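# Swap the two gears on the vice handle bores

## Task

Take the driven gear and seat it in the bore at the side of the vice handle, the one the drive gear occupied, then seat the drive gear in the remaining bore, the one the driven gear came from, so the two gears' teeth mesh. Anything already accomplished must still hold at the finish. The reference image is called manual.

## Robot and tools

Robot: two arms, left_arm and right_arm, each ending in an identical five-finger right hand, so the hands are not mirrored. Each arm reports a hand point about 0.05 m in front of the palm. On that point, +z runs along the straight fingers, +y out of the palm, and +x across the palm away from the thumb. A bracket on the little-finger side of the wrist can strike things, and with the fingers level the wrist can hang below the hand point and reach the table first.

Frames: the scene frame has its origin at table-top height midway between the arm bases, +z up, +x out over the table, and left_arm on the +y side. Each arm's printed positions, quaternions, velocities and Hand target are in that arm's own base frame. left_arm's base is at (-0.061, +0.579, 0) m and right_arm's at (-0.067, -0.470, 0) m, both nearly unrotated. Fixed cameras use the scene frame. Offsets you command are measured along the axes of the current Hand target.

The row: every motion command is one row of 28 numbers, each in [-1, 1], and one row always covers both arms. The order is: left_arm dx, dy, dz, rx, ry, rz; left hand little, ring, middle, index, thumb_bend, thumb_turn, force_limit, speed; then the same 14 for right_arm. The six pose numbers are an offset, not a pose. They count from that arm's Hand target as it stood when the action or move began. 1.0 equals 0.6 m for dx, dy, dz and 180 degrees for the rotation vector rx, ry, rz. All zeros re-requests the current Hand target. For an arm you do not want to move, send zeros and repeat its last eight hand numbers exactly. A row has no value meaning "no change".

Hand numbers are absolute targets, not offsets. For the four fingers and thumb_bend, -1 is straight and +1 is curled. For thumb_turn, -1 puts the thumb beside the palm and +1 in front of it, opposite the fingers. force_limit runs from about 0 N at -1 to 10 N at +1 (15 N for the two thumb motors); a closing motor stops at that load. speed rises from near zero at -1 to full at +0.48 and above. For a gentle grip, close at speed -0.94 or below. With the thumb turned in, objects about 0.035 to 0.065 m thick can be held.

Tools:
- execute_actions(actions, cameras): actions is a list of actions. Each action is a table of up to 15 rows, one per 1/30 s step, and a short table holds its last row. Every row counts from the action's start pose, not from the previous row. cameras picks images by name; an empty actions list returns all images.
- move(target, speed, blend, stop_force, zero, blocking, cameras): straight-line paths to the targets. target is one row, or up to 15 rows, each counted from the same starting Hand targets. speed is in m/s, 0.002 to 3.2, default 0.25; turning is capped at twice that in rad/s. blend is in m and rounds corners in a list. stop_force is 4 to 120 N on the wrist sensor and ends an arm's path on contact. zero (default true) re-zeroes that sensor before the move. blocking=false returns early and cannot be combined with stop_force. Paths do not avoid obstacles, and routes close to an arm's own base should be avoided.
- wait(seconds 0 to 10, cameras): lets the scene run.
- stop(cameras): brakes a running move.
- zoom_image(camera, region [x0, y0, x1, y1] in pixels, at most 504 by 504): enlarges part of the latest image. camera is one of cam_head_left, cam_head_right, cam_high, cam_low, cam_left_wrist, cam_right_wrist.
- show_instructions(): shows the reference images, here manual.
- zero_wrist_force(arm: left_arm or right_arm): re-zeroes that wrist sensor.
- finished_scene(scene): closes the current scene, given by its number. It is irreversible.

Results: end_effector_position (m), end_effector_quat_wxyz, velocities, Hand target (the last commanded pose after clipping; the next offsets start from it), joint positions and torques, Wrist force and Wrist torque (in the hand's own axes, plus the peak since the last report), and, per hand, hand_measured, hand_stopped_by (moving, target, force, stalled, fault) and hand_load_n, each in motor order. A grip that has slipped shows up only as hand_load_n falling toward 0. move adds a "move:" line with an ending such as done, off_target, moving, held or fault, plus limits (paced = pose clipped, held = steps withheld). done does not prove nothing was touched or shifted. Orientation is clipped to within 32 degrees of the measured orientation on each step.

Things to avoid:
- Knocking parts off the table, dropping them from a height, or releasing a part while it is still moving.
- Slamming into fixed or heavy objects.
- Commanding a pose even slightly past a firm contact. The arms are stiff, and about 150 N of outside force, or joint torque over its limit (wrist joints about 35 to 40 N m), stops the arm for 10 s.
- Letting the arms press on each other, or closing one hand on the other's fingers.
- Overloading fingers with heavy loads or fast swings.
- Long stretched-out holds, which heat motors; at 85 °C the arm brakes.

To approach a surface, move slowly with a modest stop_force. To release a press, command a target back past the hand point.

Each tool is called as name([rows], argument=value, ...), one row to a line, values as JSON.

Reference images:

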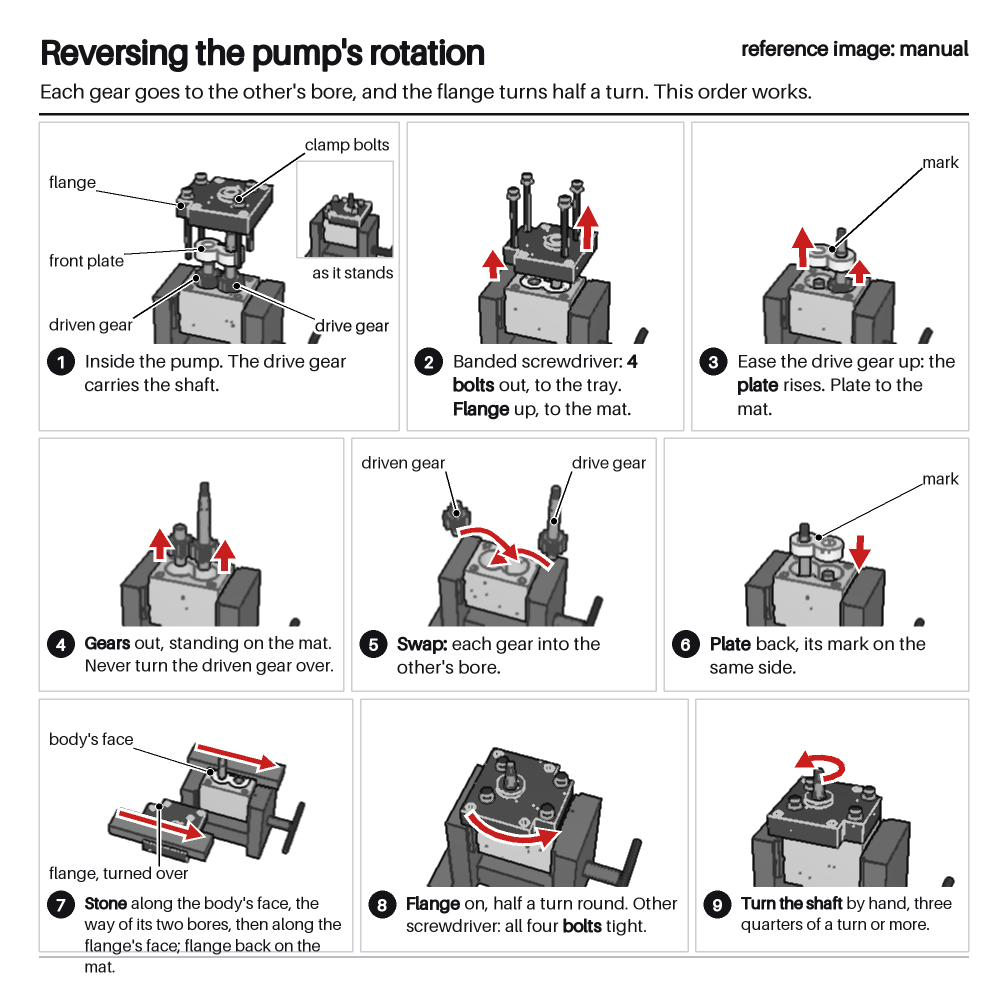

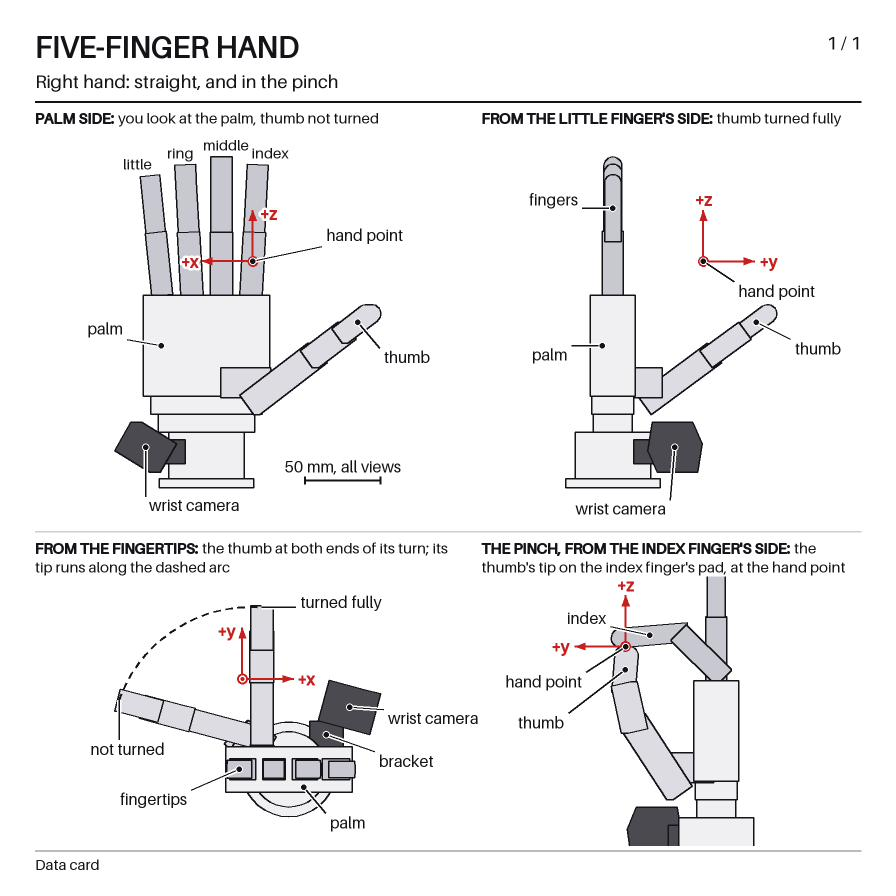

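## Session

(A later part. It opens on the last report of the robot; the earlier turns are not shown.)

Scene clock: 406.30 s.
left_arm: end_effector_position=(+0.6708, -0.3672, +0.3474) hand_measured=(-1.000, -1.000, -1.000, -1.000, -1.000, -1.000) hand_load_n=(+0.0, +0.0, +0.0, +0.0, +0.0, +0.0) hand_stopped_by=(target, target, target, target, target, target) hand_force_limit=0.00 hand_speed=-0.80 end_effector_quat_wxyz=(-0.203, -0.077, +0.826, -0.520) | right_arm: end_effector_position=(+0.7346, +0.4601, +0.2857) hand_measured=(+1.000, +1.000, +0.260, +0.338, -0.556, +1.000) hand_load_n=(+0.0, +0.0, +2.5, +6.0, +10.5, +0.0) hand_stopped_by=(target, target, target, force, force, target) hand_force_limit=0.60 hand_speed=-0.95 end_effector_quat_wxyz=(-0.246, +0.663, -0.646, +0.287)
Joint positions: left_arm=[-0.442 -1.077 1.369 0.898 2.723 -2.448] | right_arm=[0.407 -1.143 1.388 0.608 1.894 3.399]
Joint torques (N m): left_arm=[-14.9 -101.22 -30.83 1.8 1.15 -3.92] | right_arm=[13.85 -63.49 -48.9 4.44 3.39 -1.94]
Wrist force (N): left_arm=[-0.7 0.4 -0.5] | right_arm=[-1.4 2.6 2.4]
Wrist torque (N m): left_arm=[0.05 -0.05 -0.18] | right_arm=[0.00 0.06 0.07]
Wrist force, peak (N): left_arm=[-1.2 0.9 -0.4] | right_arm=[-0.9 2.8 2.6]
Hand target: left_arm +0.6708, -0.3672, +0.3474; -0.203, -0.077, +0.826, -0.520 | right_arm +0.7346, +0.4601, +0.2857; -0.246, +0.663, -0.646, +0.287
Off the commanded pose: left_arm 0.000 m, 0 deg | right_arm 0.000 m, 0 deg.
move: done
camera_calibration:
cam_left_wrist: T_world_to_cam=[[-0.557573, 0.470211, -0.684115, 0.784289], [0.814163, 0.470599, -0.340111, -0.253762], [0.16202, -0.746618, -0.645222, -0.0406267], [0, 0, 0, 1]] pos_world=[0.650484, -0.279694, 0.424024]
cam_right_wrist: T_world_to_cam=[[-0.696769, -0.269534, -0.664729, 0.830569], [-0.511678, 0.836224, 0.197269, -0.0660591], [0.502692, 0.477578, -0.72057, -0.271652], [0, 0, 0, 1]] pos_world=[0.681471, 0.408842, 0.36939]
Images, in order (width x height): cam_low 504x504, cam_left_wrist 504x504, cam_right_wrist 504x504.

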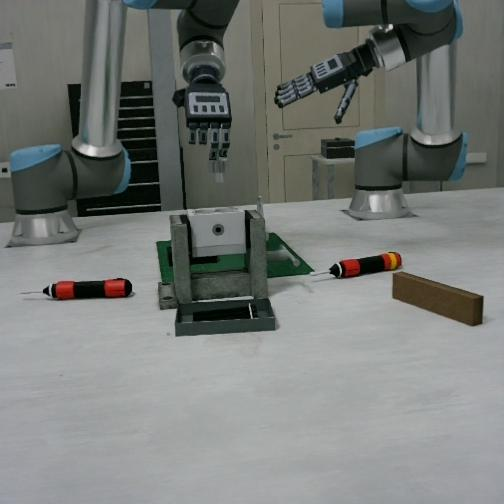

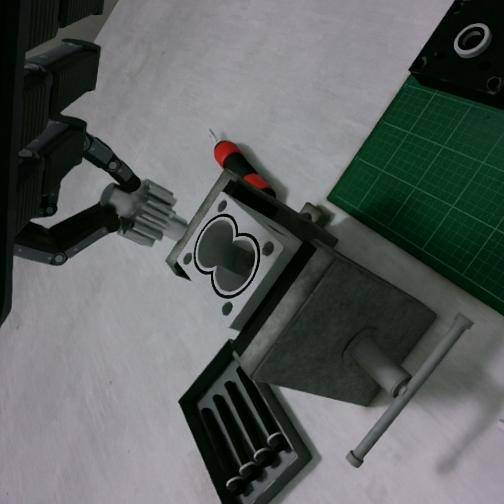

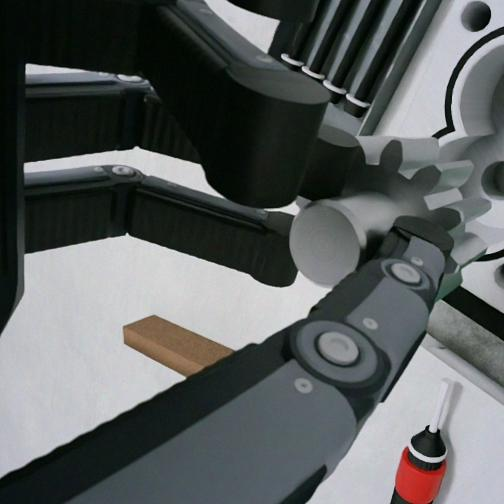

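move(target=[0,0,0,0,0,0,-1,-1,-1,-1,-1,-1,0,-0.8,-0.0103,0.0326,0.0489,0,0,0,1,1,0.26,0.40,-0.47,1,0.6,-0.95], cameras=["cam_right_wrist","cam_low","cam_left_wrist"], speed=0.06)

zoom_image(camera="cam_right_wrist", region=[354, 60, 504, 210])

zoom_image(camera="cam_low", region=[190, 160, 250, 220])

zoom_image(camera="cam_left_wrist", region=[150, 190, 270, 310])

Scene clock: 448.47 s.
left_arm: end_effector_position=(+0.6708, -0.3672, +0.3474) hand_measured=(-1.000, -1.000, -1.000, -1.000, -1.000, -1.000) hand_load_n=(+0.0, +0.0, +0.0, +0.0, +0.0, +0.0) hand_stopped_by=(target, target, target, target, target, target) hand_force_limit=0.00 hand_speed=-0.80 end_effector_quat_wxyz=(-0.203, -0.077, +0.826, -0.520) | right_arm: end_effector_position=(+0.7411, +0.4641, +0.2508) hand_measured=(+1.000, +1.000, +0.260, +0.338, -0.556, +1.000) hand_load_n=(-0.5, +0.0, +2.5, +5.5, +10.5, +0.0) hand_stopped_by=(target, target, target, force, force, target) hand_force_limit=0.60 hand_speed=-0.95 end_effector_quat_wxyz=(-0.246, +0.663, -0.646, +0.287)
Joint positions: left_arm=[-0.442 -1.077 1.369 0.898 2.723 -2.448] | right_arm=[0.408 -1.115 1.41 0.558 1.896 3.4]
Joint torques (N m): left_arm=[-13.99 -101.47 -31.03 1.78 1.14 -3.75] | right_arm=[14.13 -63.49 -32.38 -0.92 2.98 2]
Wrist force (N): left_arm=[-0.9 0.6 -0.3] | right_arm=[-1.0 2.6 2.4]
Wrist torque (N m): left_arm=[0.07 -0.02 -0.18] | right_arm=[-0.01 0.02 0.09]
Wrist force, peak (N): left_arm=[-1.3 0.3 -0.8] | right_arm=[-1.1 2.9 3.0]
Hand target: left_arm +0.6708, -0.3672, +0.3474; -0.203, -0.077, +0.826, -0.520 | right_arm +0.7411, +0.4641, +0.2507; -0.246, +0.663, -0.646, +0.287
Off the commanded pose: left_arm 0.000 m, 0 deg | right_arm 0.000 m, 0 deg.
move: done
camera_calibration:
cam_left_wrist: T_world_to_cam=[[-0.557573, 0.470211, -0.684115, 0.784289], [0.814163, 0.470599, -0.340111, -0.253762], [0.16202, -0.746618, -0.645222, -0.0406267], [0, 0, 0, 1]] pos_world=[0.650484, -0.279694, 0.424024]
cam_right_wrist: T_world_to_cam=[[-0.696767, -0.26962, -0.664696, 0.812973], [-0.511714, 0.836216, 0.197211, -0.0590617], [0.502657, 0.477544, -0.720616, -0.301877], [0, 0, 0, 1]] pos_world=[0.687971, 0.412742, 0.33449]
Images, in order (width x height): cam_low 504x504, cam_left_wrist 504x504, cam_right_wrist 504x504.

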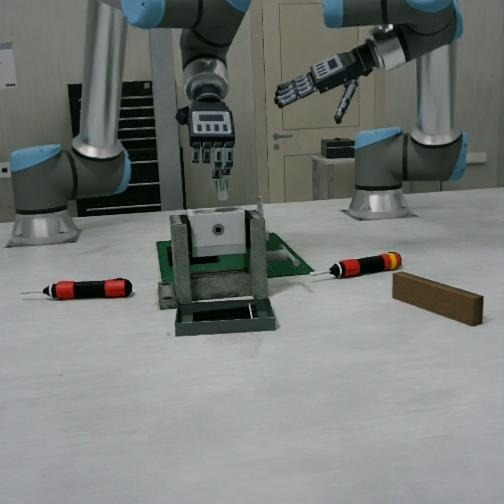

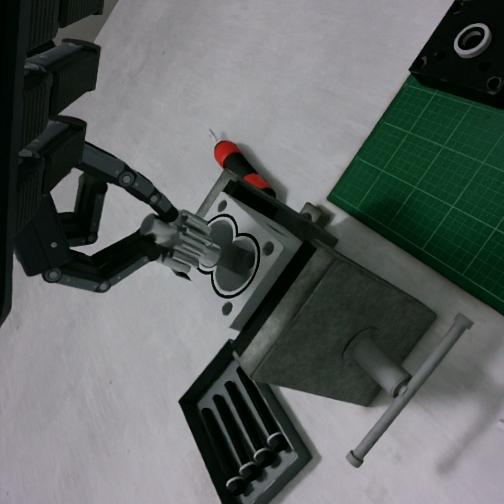

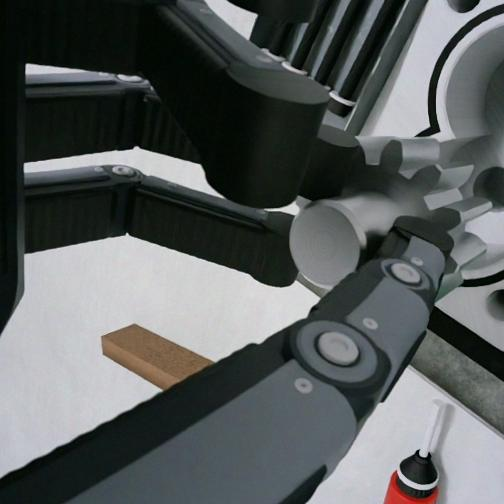

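Scaled by 3.360.

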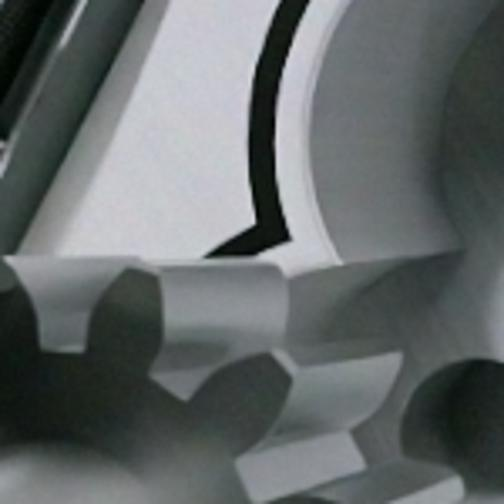

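Scaled by 8.400.

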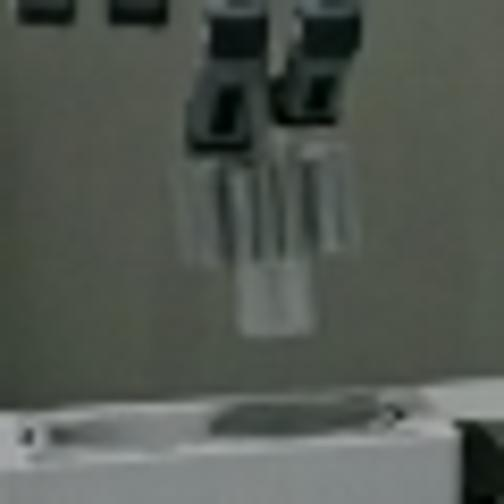

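Scaled by 4.200.

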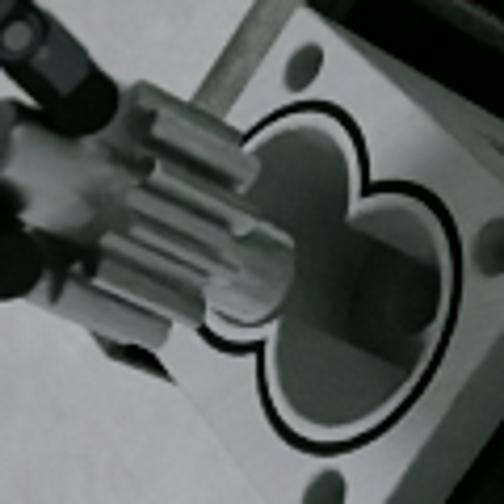

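execute_actions(actions=[], cameras=["cam_right_wrist","cam_left_wrist","cam_low"])

Scene clock: 485.93 s.
left_arm: end_effector_position=(+0.6708, -0.3672, +0.3474) hand_measured=(-1.000, -1.000, -1.000, -1.000, -1.000, -1.000) hand_load_n=(+0.0, +0.0, +0.0, +0.0, +0.0, +0.0) hand_stopped_by=(target, target, target, target, target, target) hand_force_limit=0.00 hand_speed=-0.80 end_effector_quat_wxyz=(-0.203, -0.077, +0.826, -0.520) | right_arm: end_effector_position=(+0.7411, +0.4641, +0.2507) hand_measured=(+1.000, +1.000, +0.260, +0.338, -0.556, +1.000) hand_load_n=(+0.0, +0.0, +2.5, +5.5, +10.5, +0.0) hand_stopped_by=(target, target, target, force, force, target) hand_force_limit=0.60 hand_speed=-0.95 end_effector_quat_wxyz=(-0.246, +0.663, -0.646, +0.287)
Joint positions: left_arm=[-0.442 -1.077 1.369 0.898 2.723 -2.448] | right_arm=[0.408 -1.115 1.41 0.558 1.896 3.4]
Joint velocities: within noise
Joint torques (N m): left_arm=[-14.17 -100.54 -31.15 2.09 1.25 -3.61] | right_arm=[14.39 -64.29 -32.11 -0.08 3.1 2.02]
Motor temperatures (°C): left_arm=[25 27 24 35 37 29] | right_arm=[24 27 27 33 33 31]
Wrist force (N): left_arm=[-0.7 0.0 -0.1] | right_arm=[-1.0 2.4 2.5]
Wrist torque (N m): left_arm=[-0.04 -0.07 -0.19] | right_arm=[-0.05 0.02 0.08]
Wrist force, peak (N): left_arm=[-1.1 0.6 -0.3] | right_arm=[-1.4 2.7 2.5]
Hand target: left_arm +0.6708, -0.3672, +0.3474; -0.203, -0.077, +0.826, -0.520 | right_arm +0.7411, +0.4641, +0.2507; -0.246, +0.663, -0.646, +0.287
Off the commanded pose: left_arm 0.000 m, 0 deg | right_arm 0.000 m, 0 deg.
camera_calibration:
cam_left_wrist: T_world_to_cam=[[-0.557573, 0.470211, -0.684115, 0.784289], [0.814163, 0.470599, -0.340111, -0.253762], [0.16202, -0.746618, -0.645222, -0.0406267], [0, 0, 0, 1]] pos_world=[0.650484, -0.279694, 0.424024]
cam_right_wrist: T_world_to_cam=[[-0.696767, -0.26962, -0.664696, 0.812973], [-0.511714, 0.836216, 0.197211, -0.0590617], [0.502657, 0.477544, -0.720616, -0.301877], [0, 0, 0, 1]] pos_world=[0.687971, 0.412742, 0.33449]
Images, in order (width x height): cam_low 504x504, cam_left_wrist 504x504, cam_right_wrist 504x504.

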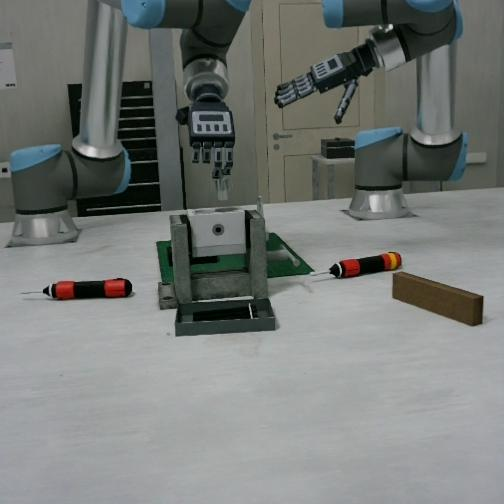

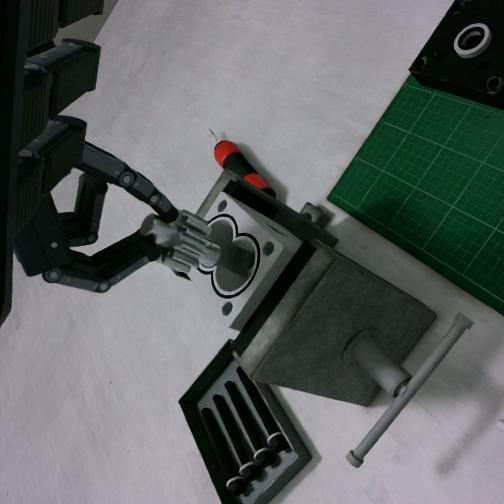

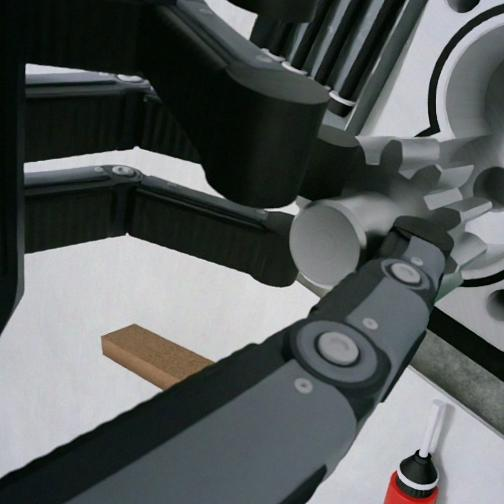

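move(target=[0,0,0,0,0,0,-1,-1,-1,-1,-1,-1,0,-0.8,-0.00407,0.01732,0.01773,0,0,0,1,1,0.26,0.40,-0.47,1,0.6,-0.95], speed=0.03, cameras=["cam_right_wrist","cam_left_wrist","cam_low"])

zoom_image(camera="cam_low", region=[190, 160, 250, 220])

zoom_image(camera="cam_left_wrist", region=[150, 190, 270, 310])

zoom_image(camera="cam_right_wrist", region=[284, 40, 504, 260])

Scene clock: 501.37 s.
left_arm: end_effector_position=(+0.6708, -0.3672, +0.3474) hand_measured=(-1.000, -1.000, -1.000, -1.000, -1.000, -1.000) hand_load_n=(+0.0, +0.0, +0.0, +0.0, +0.0, +0.0) hand_stopped_by=(target, target, target, target, target, target) hand_force_limit=0.00 hand_speed=-0.80 end_effector_quat_wxyz=(-0.203, -0.077, +0.826, -0.520) | right_arm: end_effector_position=(+0.7411, +0.4656, +0.2358) hand_measured=(+1.000, +1.000, +0.260, +0.338, -0.556, +1.000) hand_load_n=(+0.0, +0.0, +2.5, +6.0, +10.5, +0.0) hand_stopped_by=(target, target, target, force, force, target) hand_force_limit=0.60 hand_speed=-0.95 end_effector_quat_wxyz=(-0.246, +0.663, -0.646, +0.287)
Joint positions: left_arm=[-0.442 -1.077 1.369 0.898 2.723 -2.448] | right_arm=[0.41 -1.106 1.424 0.535 1.897 3.402]
Joint torques (N m): left_arm=[-14.31 -100.91 -31.35 1.88 0.93 -3.68] | right_arm=[14.73 -64.56 -31.83 -0.38 2.96 2.06]
Wrist force (N): left_arm=[-0.6 0.6 -0.1] | right_arm=[-1.0 2.8 2.1]
Wrist torque (N m): left_arm=[0.06 -0.07 -0.17] | right_arm=[0.01 0.04 0.07]
Wrist force, peak (N): left_arm=[-1.1 1.0 -0.1] | right_arm=[-1.1 3.0 2.6]
Hand target: left_arm +0.6708, -0.3672, +0.3474; -0.203, -0.077, +0.826, -0.520 | right_arm +0.7411, +0.4656, +0.2357; -0.246, +0.663, -0.646, +0.287
Off the commanded pose: left_arm 0.000 m, 0 deg | right_arm 0.000 m, 0 deg.
move: done
camera_calibration:
cam_left_wrist: T_world_to_cam=[[-0.557573, 0.470211, -0.684115, 0.784289], [0.814163, 0.470599, -0.340111, -0.253762], [0.16202, -0.746618, -0.645222, -0.0406267], [0, 0, 0, 1]] pos_world=[0.650484, -0.279694, 0.424024]
cam_right_wrist: T_world_to_cam=[[-0.696767, -0.26962, -0.664696, 0.803407], [-0.511714, 0.836216, 0.197211, -0.0573578], [0.502657, 0.477544, -0.720616, -0.313403], [0, 0, 0, 1]] pos_world=[0.687971, 0.414242, 0.31949]
Images, in order (width x height): cam_low 504x504, cam_left_wrist 504x504, cam_right_wrist 504x504.

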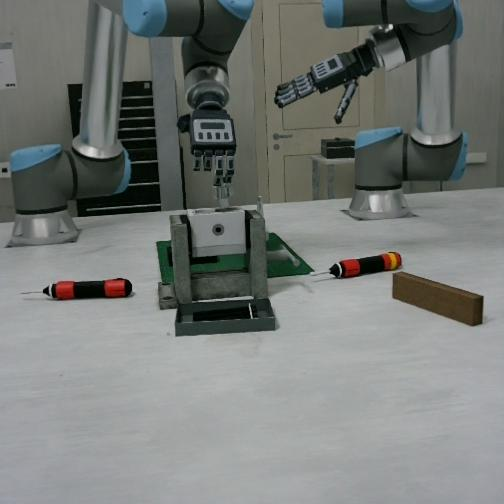

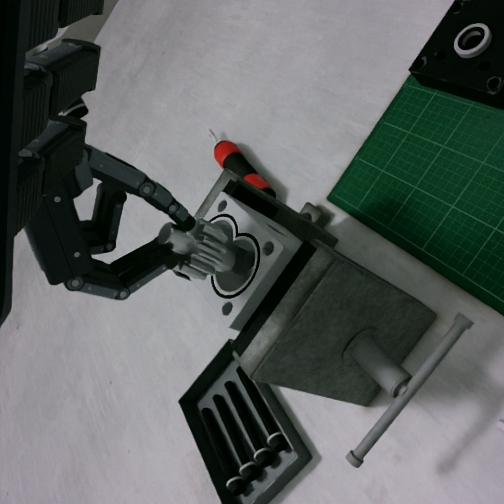

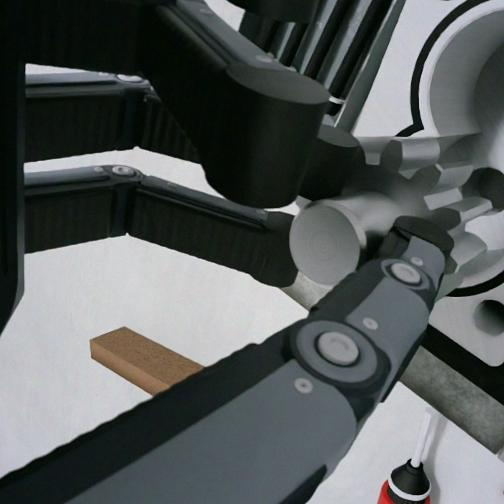

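Scaled by 8.400.

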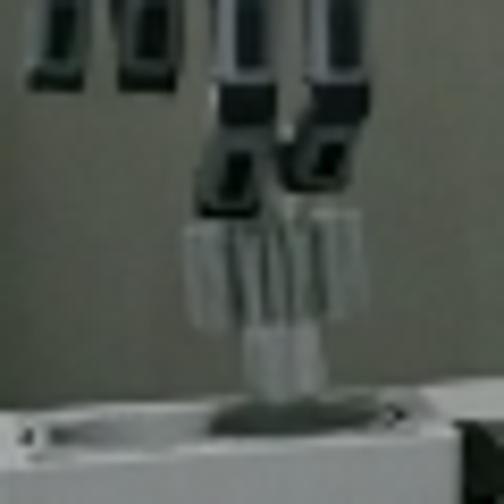

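Scaled by 4.200.

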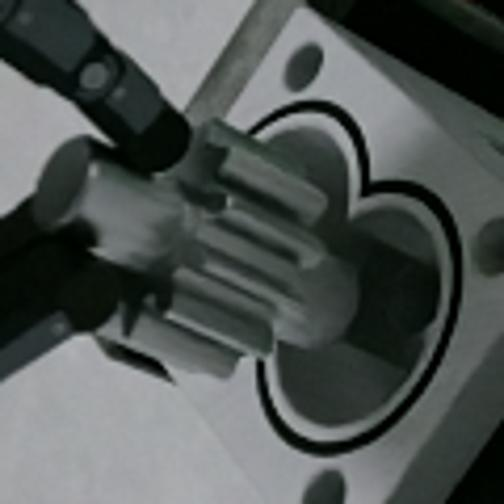

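Scaled by 2.291.

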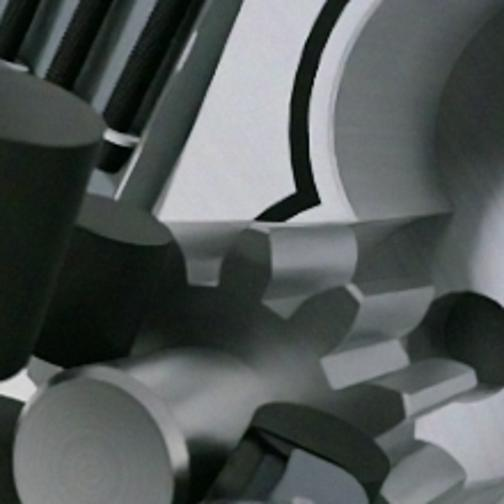

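zoom_image(camera="cam_right_wrist", region=[384, 110, 504, 230])

zoom_image(camera="cam_right_wrist", region=[384, 210, 504, 330])

Scaled by 4.200.

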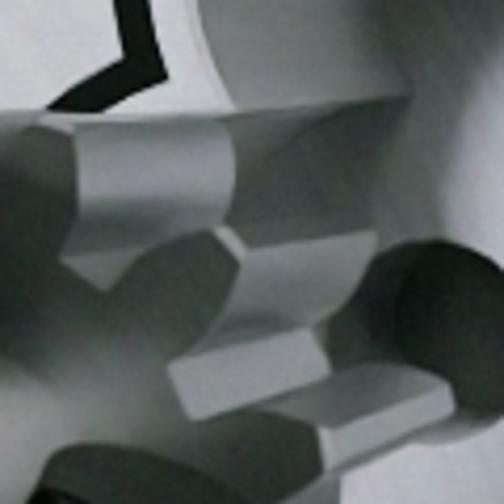

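Scaled by 4.200.

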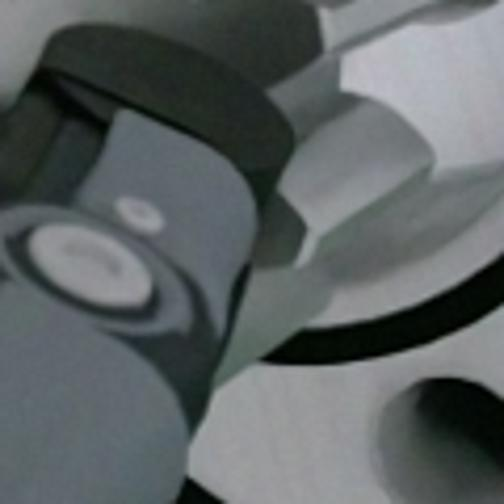

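zoom_image(camera="cam_right_wrist", region=[444, 230, 504, 290])

zoom_image(camera="cam_right_wrist", region=[404, 0, 504, 100])

Scaled by 8.400.

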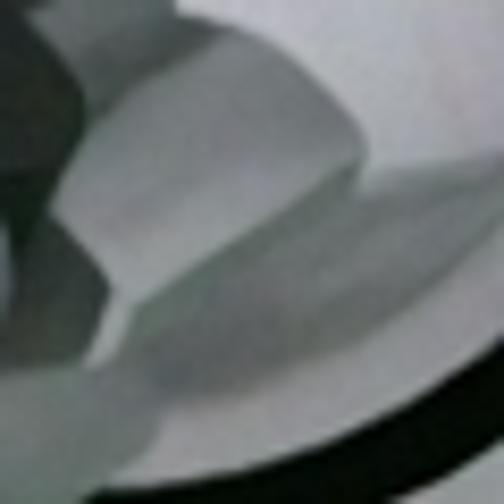

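Scaled by 5.040.

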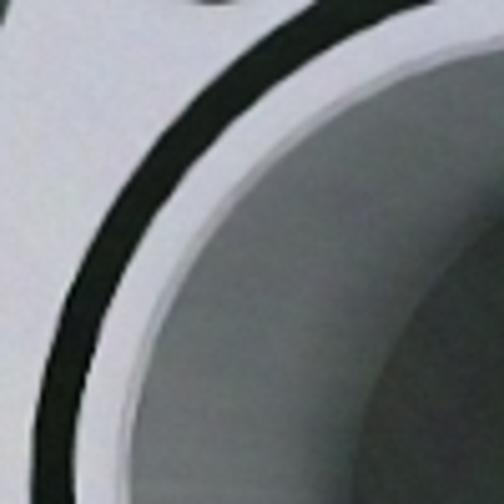

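move(target=[0,0,0,0,0,0,-1,-1,-1,-1,-1,-1,0,-0.8,-0.0021,0.0139,0.01427,0,0,0,1,1,0.26,0.40,-0.47,1,0.6,-0.95], speed=0.03, stop_force=5, cameras=["cam_right_wrist","cam_left_wrist","cam_low"])

zoom_image(camera="cam_low", region=[190, 160, 250, 220])

zoom_image(camera="cam_left_wrist", region=[150, 190, 270, 310])

zoom_image(camera="cam_right_wrist", region=[344, 100, 504, 260])

Scene clock: 590.67 s.
left_arm: end_effector_position=(+0.6708, -0.3672, +0.3474) hand_measured=(-1.000, -1.000, -1.000, -1.000, -1.000, -1.000) hand_load_n=(+0.0, +0.0, +0.0, +0.0, +0.0, -0.5) hand_stopped_by=(target, target, target, target, target, target) hand_force_limit=0.00 hand_speed=-0.80 end_effector_quat_wxyz=(-0.203, -0.077, +0.826, -0.520) | right_arm: end_effector_position=(+0.7411, +0.4661, +0.2237) hand_measured=(+1.000, +1.000, +0.260, +0.338, -0.556, +1.000) hand_load_n=(+0.0, +0.0, +2.5, +5.5, +10.5, +0.5) hand_stopped_by=(target, target, target, force, force, target) hand_force_limit=0.60 hand_speed=-0.95 end_effector_quat_wxyz=(-0.246, +0.663, -0.646, +0.287)
Joint positions: left_arm=[-0.442 -1.077 1.369 0.898 2.723 -2.448] | right_arm=[0.411 -1.099 1.436 0.517 1.897 3.402]
Joint torques (N m): left_arm=[-13.83 -100.36 -31.55 2.11 1.22 -3.51] | right_arm=[14.59 -64.25 -31.53 -0.53 3.14 2.21]
Wrist force (N): left_arm=[-0.6 0.7 -0.3] | right_arm=[-1.0 2.5 2.2]
Wrist torque (N m): left_arm=[0.07 -0.07 -0.17] | right_arm=[-0.04 0.03 0.04]
Wrist force, peak (N): left_arm=[-1.0 1.1 -0.6] | right_arm=[-1.1 2.8 2.6]
Hand target: left_arm +0.6708, -0.3672, +0.3474; -0.203, -0.077, +0.826, -0.520 | right_arm +0.7411, +0.4661, +0.2237; -0.246, +0.663, -0.646, +0.287
Off the commanded pose: left_arm 0.000 m, 0 deg | right_arm 0.000 m, 0 deg.
move: done
camera_calibration:
cam_left_wrist: T_world_to_cam=[[-0.557573, 0.470211, -0.684115, 0.784289], [0.814163, 0.470599, -0.340111, -0.253762], [0.16202, -0.746618, -0.645222, -0.0406267], [0, 0, 0, 1]] pos_world=[0.650484, -0.279694, 0.424024]
cam_right_wrist: T_world_to_cam=[[-0.696767, -0.26962, -0.664696, 0.795566], [-0.511714, 0.836216, 0.197211, -0.0554094], [0.502657, 0.477544, -0.720616, -0.322289], [0, 0, 0, 1]] pos_world=[0.687971, 0.414742, 0.30749]
Images, in order (width x height): cam_low 504x504, cam_left_wrist 504x504, cam_right_wrist 504x504.

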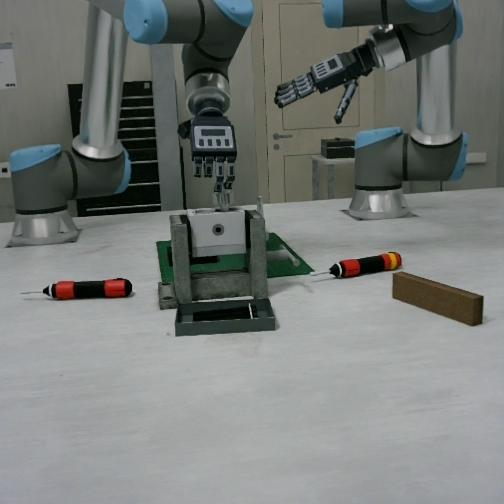

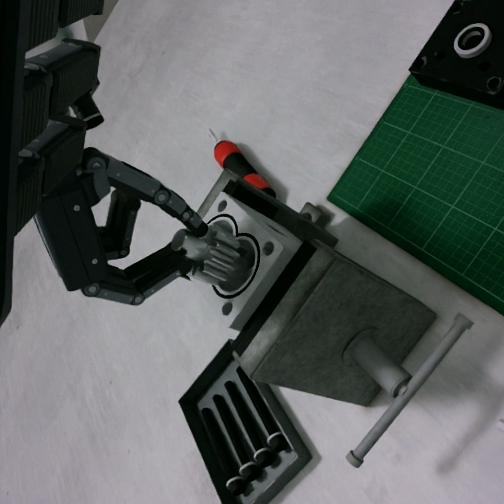

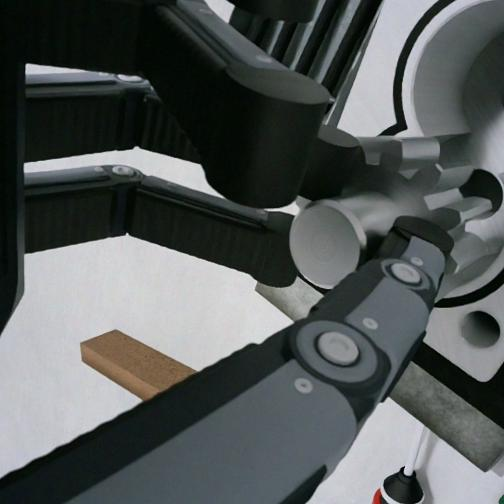

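Scaled by 8.400.

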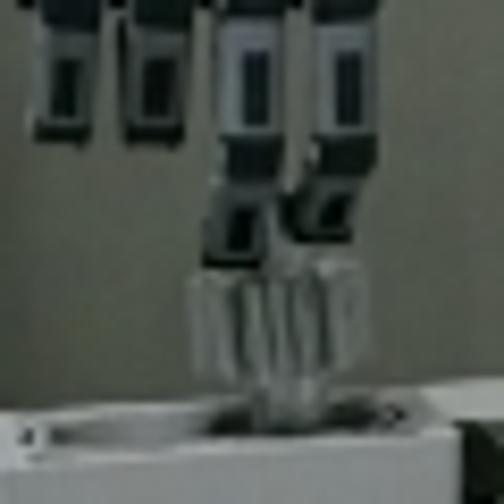

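Scaled by 4.200.

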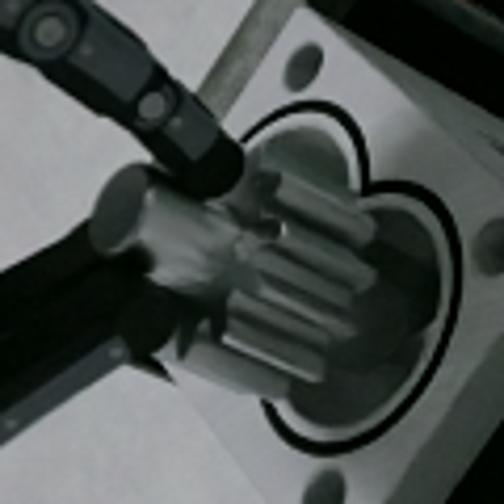

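Scaled by 3.150.

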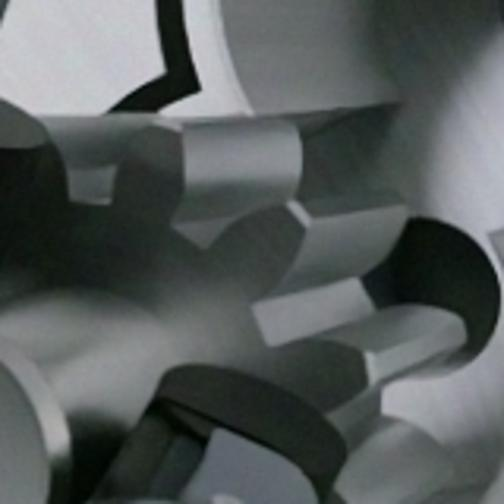

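move(target=[0,0,0,0,0,0,-1,-1,-1,-1,-1,-1,0,-0.8,-0.00260,0.01038,0.01064,0,0,0,1,1,0.26,0.40,-0.47,1,0.6,-0.95], speed=0.02, stop_force=5, cameras=["cam_right_wrist","cam_left_wrist","cam_low"])

zoom_image(camera="cam_low", region=[190, 160, 250, 220])

zoom_image(camera="cam_left_wrist", region=[190, 200, 270, 310])

zoom_image(camera="cam_right_wrist", region=[404, 100, 504, 200])

zoom_image(camera="cam_right_wrist", region=[404, 190, 504, 290])

Scene clock: 606.43 s.
left_arm: end_effector_position=(+0.6708, -0.3672, +0.3474) hand_measured=(-1.000, -1.000, -1.000, -1.000, -1.000, -1.000) hand_load_n=(+0.0, +0.0, +0.0, +0.0, +0.0, +0.0) hand_stopped_by=(target, target, target, target, target, target) hand_force_limit=0.00 hand_speed=-0.80 end_effector_quat_wxyz=(-0.203, -0.077, +0.826, -0.520) | right_arm: end_effector_position=(+0.7411, +0.4670, +0.2147) hand_measured=(+1.000, +1.000, +0.260, +0.338, -0.556, +1.000) hand_load_n=(+0.0, +0.0, +2.5, +6.0, +10.5, +0.0) hand_stopped_by=(target, target, target, force, force, target) hand_force_limit=0.60 hand_speed=-0.95 end_effector_quat_wxyz=(-0.246, +0.663, -0.646, +0.287)
Joint positions: left_arm=[-0.442 -1.077 1.369 0.898 2.723 -2.448] | right_arm=[0.412 -1.093 1.444 0.503 1.898 3.403]
Joint torques (N m): left_arm=[-15.36 -101.74 -31.53 1.9 0.87 -3.6] | right_arm=[15.18 -65.51 -31.71 -0.4 3.11 2.04]
Wrist force (N): left_arm=[-0.4 0.2 0.0] | right_arm=[-1.0 2.7 2.1]
Wrist torque (N m): left_arm=[-0.01 -0.12 -0.17] | right_arm=[0.00 0.04 0.04]
Wrist force, peak (N): left_arm=[-1.3 0.4 -0.3] | right_arm=[-1.0 3.0 2.4]
Hand target: left_arm +0.6708, -0.3672, +0.3474; -0.203, -0.077, +0.826, -0.520 | right_arm +0.7411, +0.4670, +0.2147; -0.246, +0.663, -0.646, +0.287
Off the commanded pose: left_arm 0.000 m, 0 deg | right_arm 0.000 m, 0 deg.
move: done
camera_calibration:
cam_left_wrist: T_world_to_cam=[[-0.557573, 0.470211, -0.684115, 0.784289], [0.814163, 0.470599, -0.340111, -0.253762], [0.16202, -0.746618, -0.645222, -0.0406267], [0, 0, 0, 1]] pos_world=[0.650484, -0.279694, 0.424024]
cam_right_wrist: T_world_to_cam=[[-0.696767, -0.26962, -0.664696, 0.789853], [-0.511714, 0.836216, 0.197211, -0.0544707], [0.502657, 0.477544, -0.720616, -0.329252], [0, 0, 0, 1]] pos_world=[0.687971, 0.415742, 0.29849]
Images, in order (width x height): cam_low 504x504, cam_left_wrist 504x504, cam_right_wrist 504x504.

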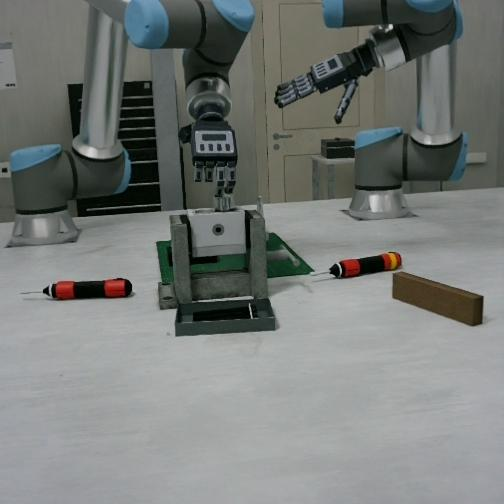

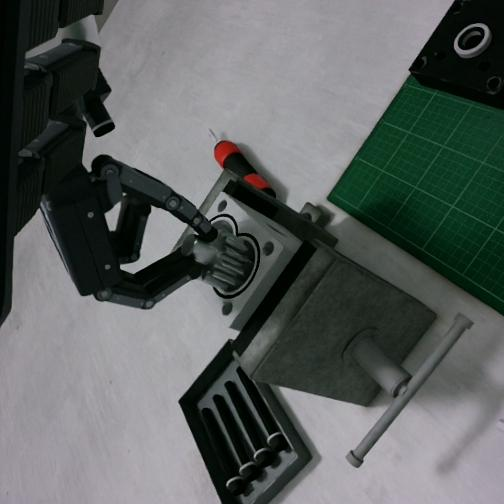

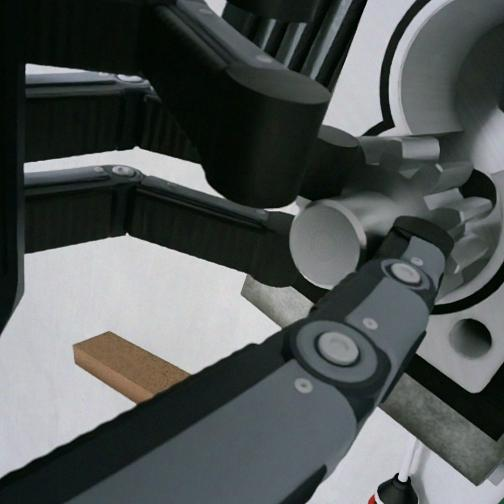

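Scaled by 8.400.

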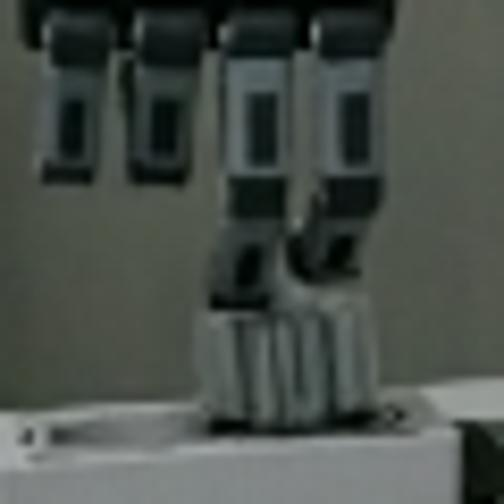

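Scaled by 4.582.

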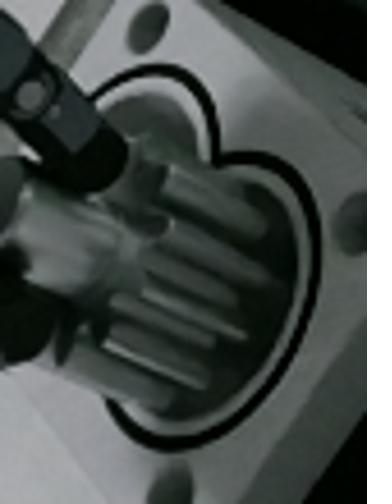

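Scaled by 5.040.

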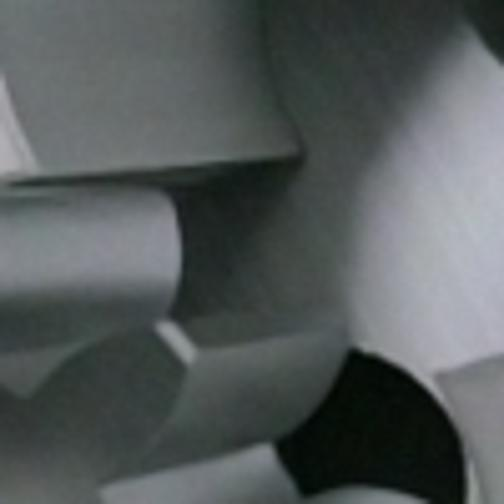

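Scaled by 5.040.

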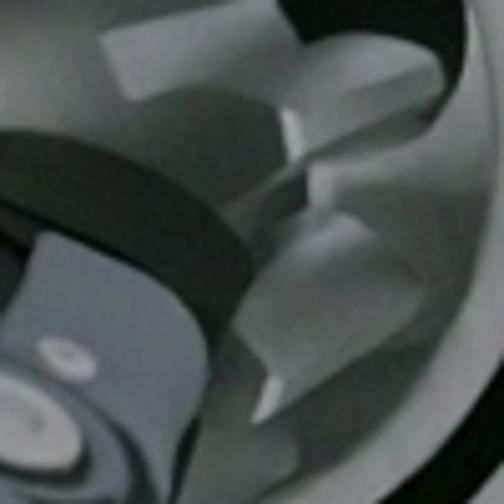

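move([
  [0,0,0,0,0,0,-1,-1,-1,-1,-1,-1,0,-0.8,0.00166,0.0009,-0.00073,0,0,0,1,1,0.26,0.40,-0.47,1,0.6,-0.95],
  [0,0,0,0,0,0,-1,-1,-1,-1,-1,-1,0,-0.8,0.00093,0.00903,0.0076,0,0,0,1,1,0.26,0.40,-0.47,1,0.6,-0.95],
], speed=0.008, stop_force=4, cameras=["cam_right_wrist","cam_left_wrist","cam_low"])

zoom_image(camera="cam_low", region=[190, 160, 250, 220])

zoom_image(camera="cam_left_wrist", region=[190, 200, 270, 310])

zoom_image(camera="cam_right_wrist", region=[404, 190, 504, 290])

Scene clock: 637.90 s.
left_arm: end_effector_position=(+0.6708, -0.3672, +0.3474) hand_measured=(-1.000, -1.000, -1.000, -1.000, -1.000, -1.000) hand_load_n=(+0.0, +0.0, +0.0, +0.0, +0.0, +0.0) hand_stopped_by=(target, target, target, target, target, target) hand_force_limit=0.00 hand_speed=-0.80 end_effector_quat_wxyz=(-0.203, -0.077, +0.826, -0.520) | right_arm: end_effector_position=(+0.7405, +0.4660, +0.2099) hand_measured=(+1.000, +1.000, +0.260, +0.338, -0.556, +1.000) hand_load_n=(+0.0, +0.0, +2.0, +6.5, +10.5, +0.0) hand_stopped_by=(target, target, target, force, force, target) hand_force_limit=0.60 hand_speed=-0.95 end_effector_quat_wxyz=(-0.246, +0.663, -0.646, +0.287)
Joint positions: left_arm=[-0.442 -1.077 1.369 0.898 2.723 -2.448] | right_arm=[0.411 -1.092 1.451 0.495 1.897 3.403]
Joint torques (N m): left_arm=[-14.9 -100.1 -31.41 2.12 1.06 -3.44] | right_arm=[-14.15 -83.22 -48.89 4.18 -0.86 -1.32]
Wrist force (N): left_arm=[-0.9 0.5 -0.6] | right_arm=[-0.6 1.9 1.4]
Wrist torque (N m): left_arm=[0.07 -0.02 -0.18] | right_arm=[0.00 0.03 0.04]
Wrist force, peak (N): left_arm=[-1.3 0.4 -0.4] | right_arm=[-1.0 3.0 2.4]
Hand target: left_arm +0.6708, -0.3672, +0.3474; -0.203, -0.077, +0.826, -0.520 | right_arm +0.7405, +0.4660, +0.2099; -0.246, +0.663, -0.646, +0.287 (not the last commanded pose)
Off the commanded pose: left_arm 0.000 m, 0 deg | right_arm 0.002 m, 0 deg.
move: contact (right_arm); path passed 1 of 2 targets
camera_calibration:
cam_left_wrist: T_world_to_cam=[[-0.557573, 0.470211, -0.684115, 0.784289], [0.814163, 0.470599, -0.340111, -0.253762], [0.16202, -0.746618, -0.645222, -0.0406267], [0, 0, 0, 1]] pos_world=[0.650484, -0.279694, 0.424024]
cam_right_wrist: T_world_to_cam=[[-0.696767, -0.26962, -0.664696, 0.785905], [-0.511714, 0.836216, 0.197211, -0.0530461], [0.502657, 0.477544, -0.720616, -0.331881], [0, 0, 0, 1]] pos_world=[0.687271, 0.414742, 0.29369]
Images, in order (width x height): cam_low 504x504, cam_left_wrist 504x504, cam_right_wrist 504x504.

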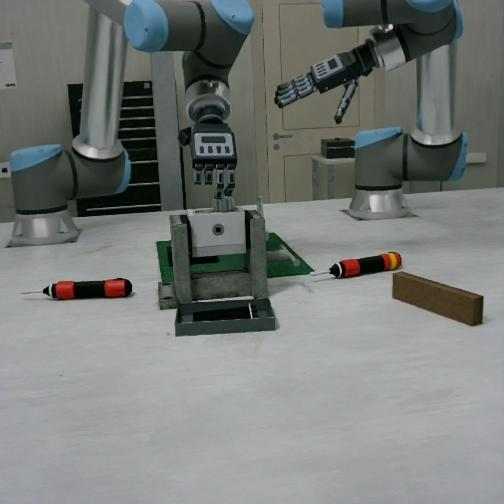

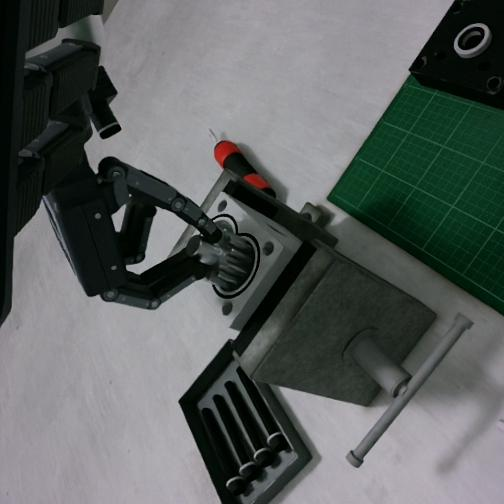

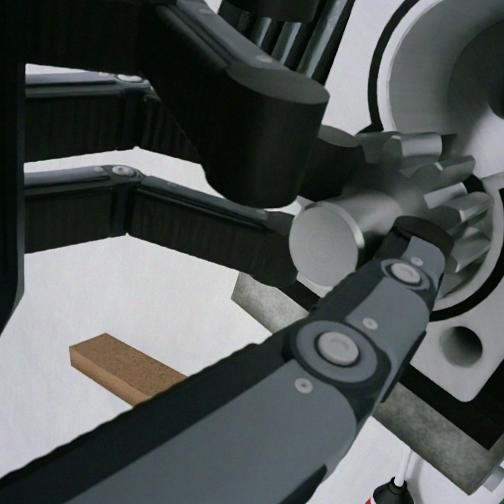

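Scaled by 8.400.

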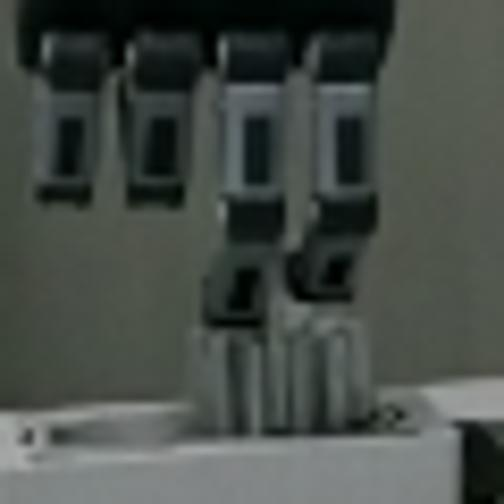

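Scaled by 4.582.

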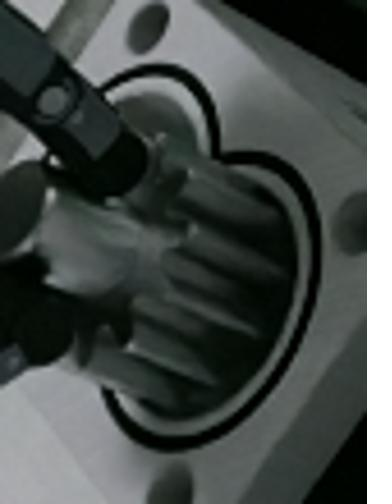

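Scaled by 5.040.

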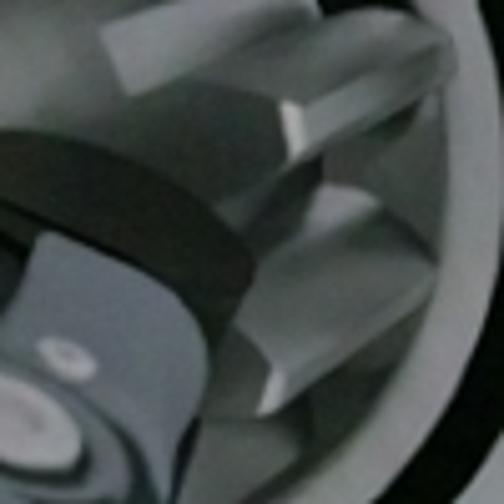

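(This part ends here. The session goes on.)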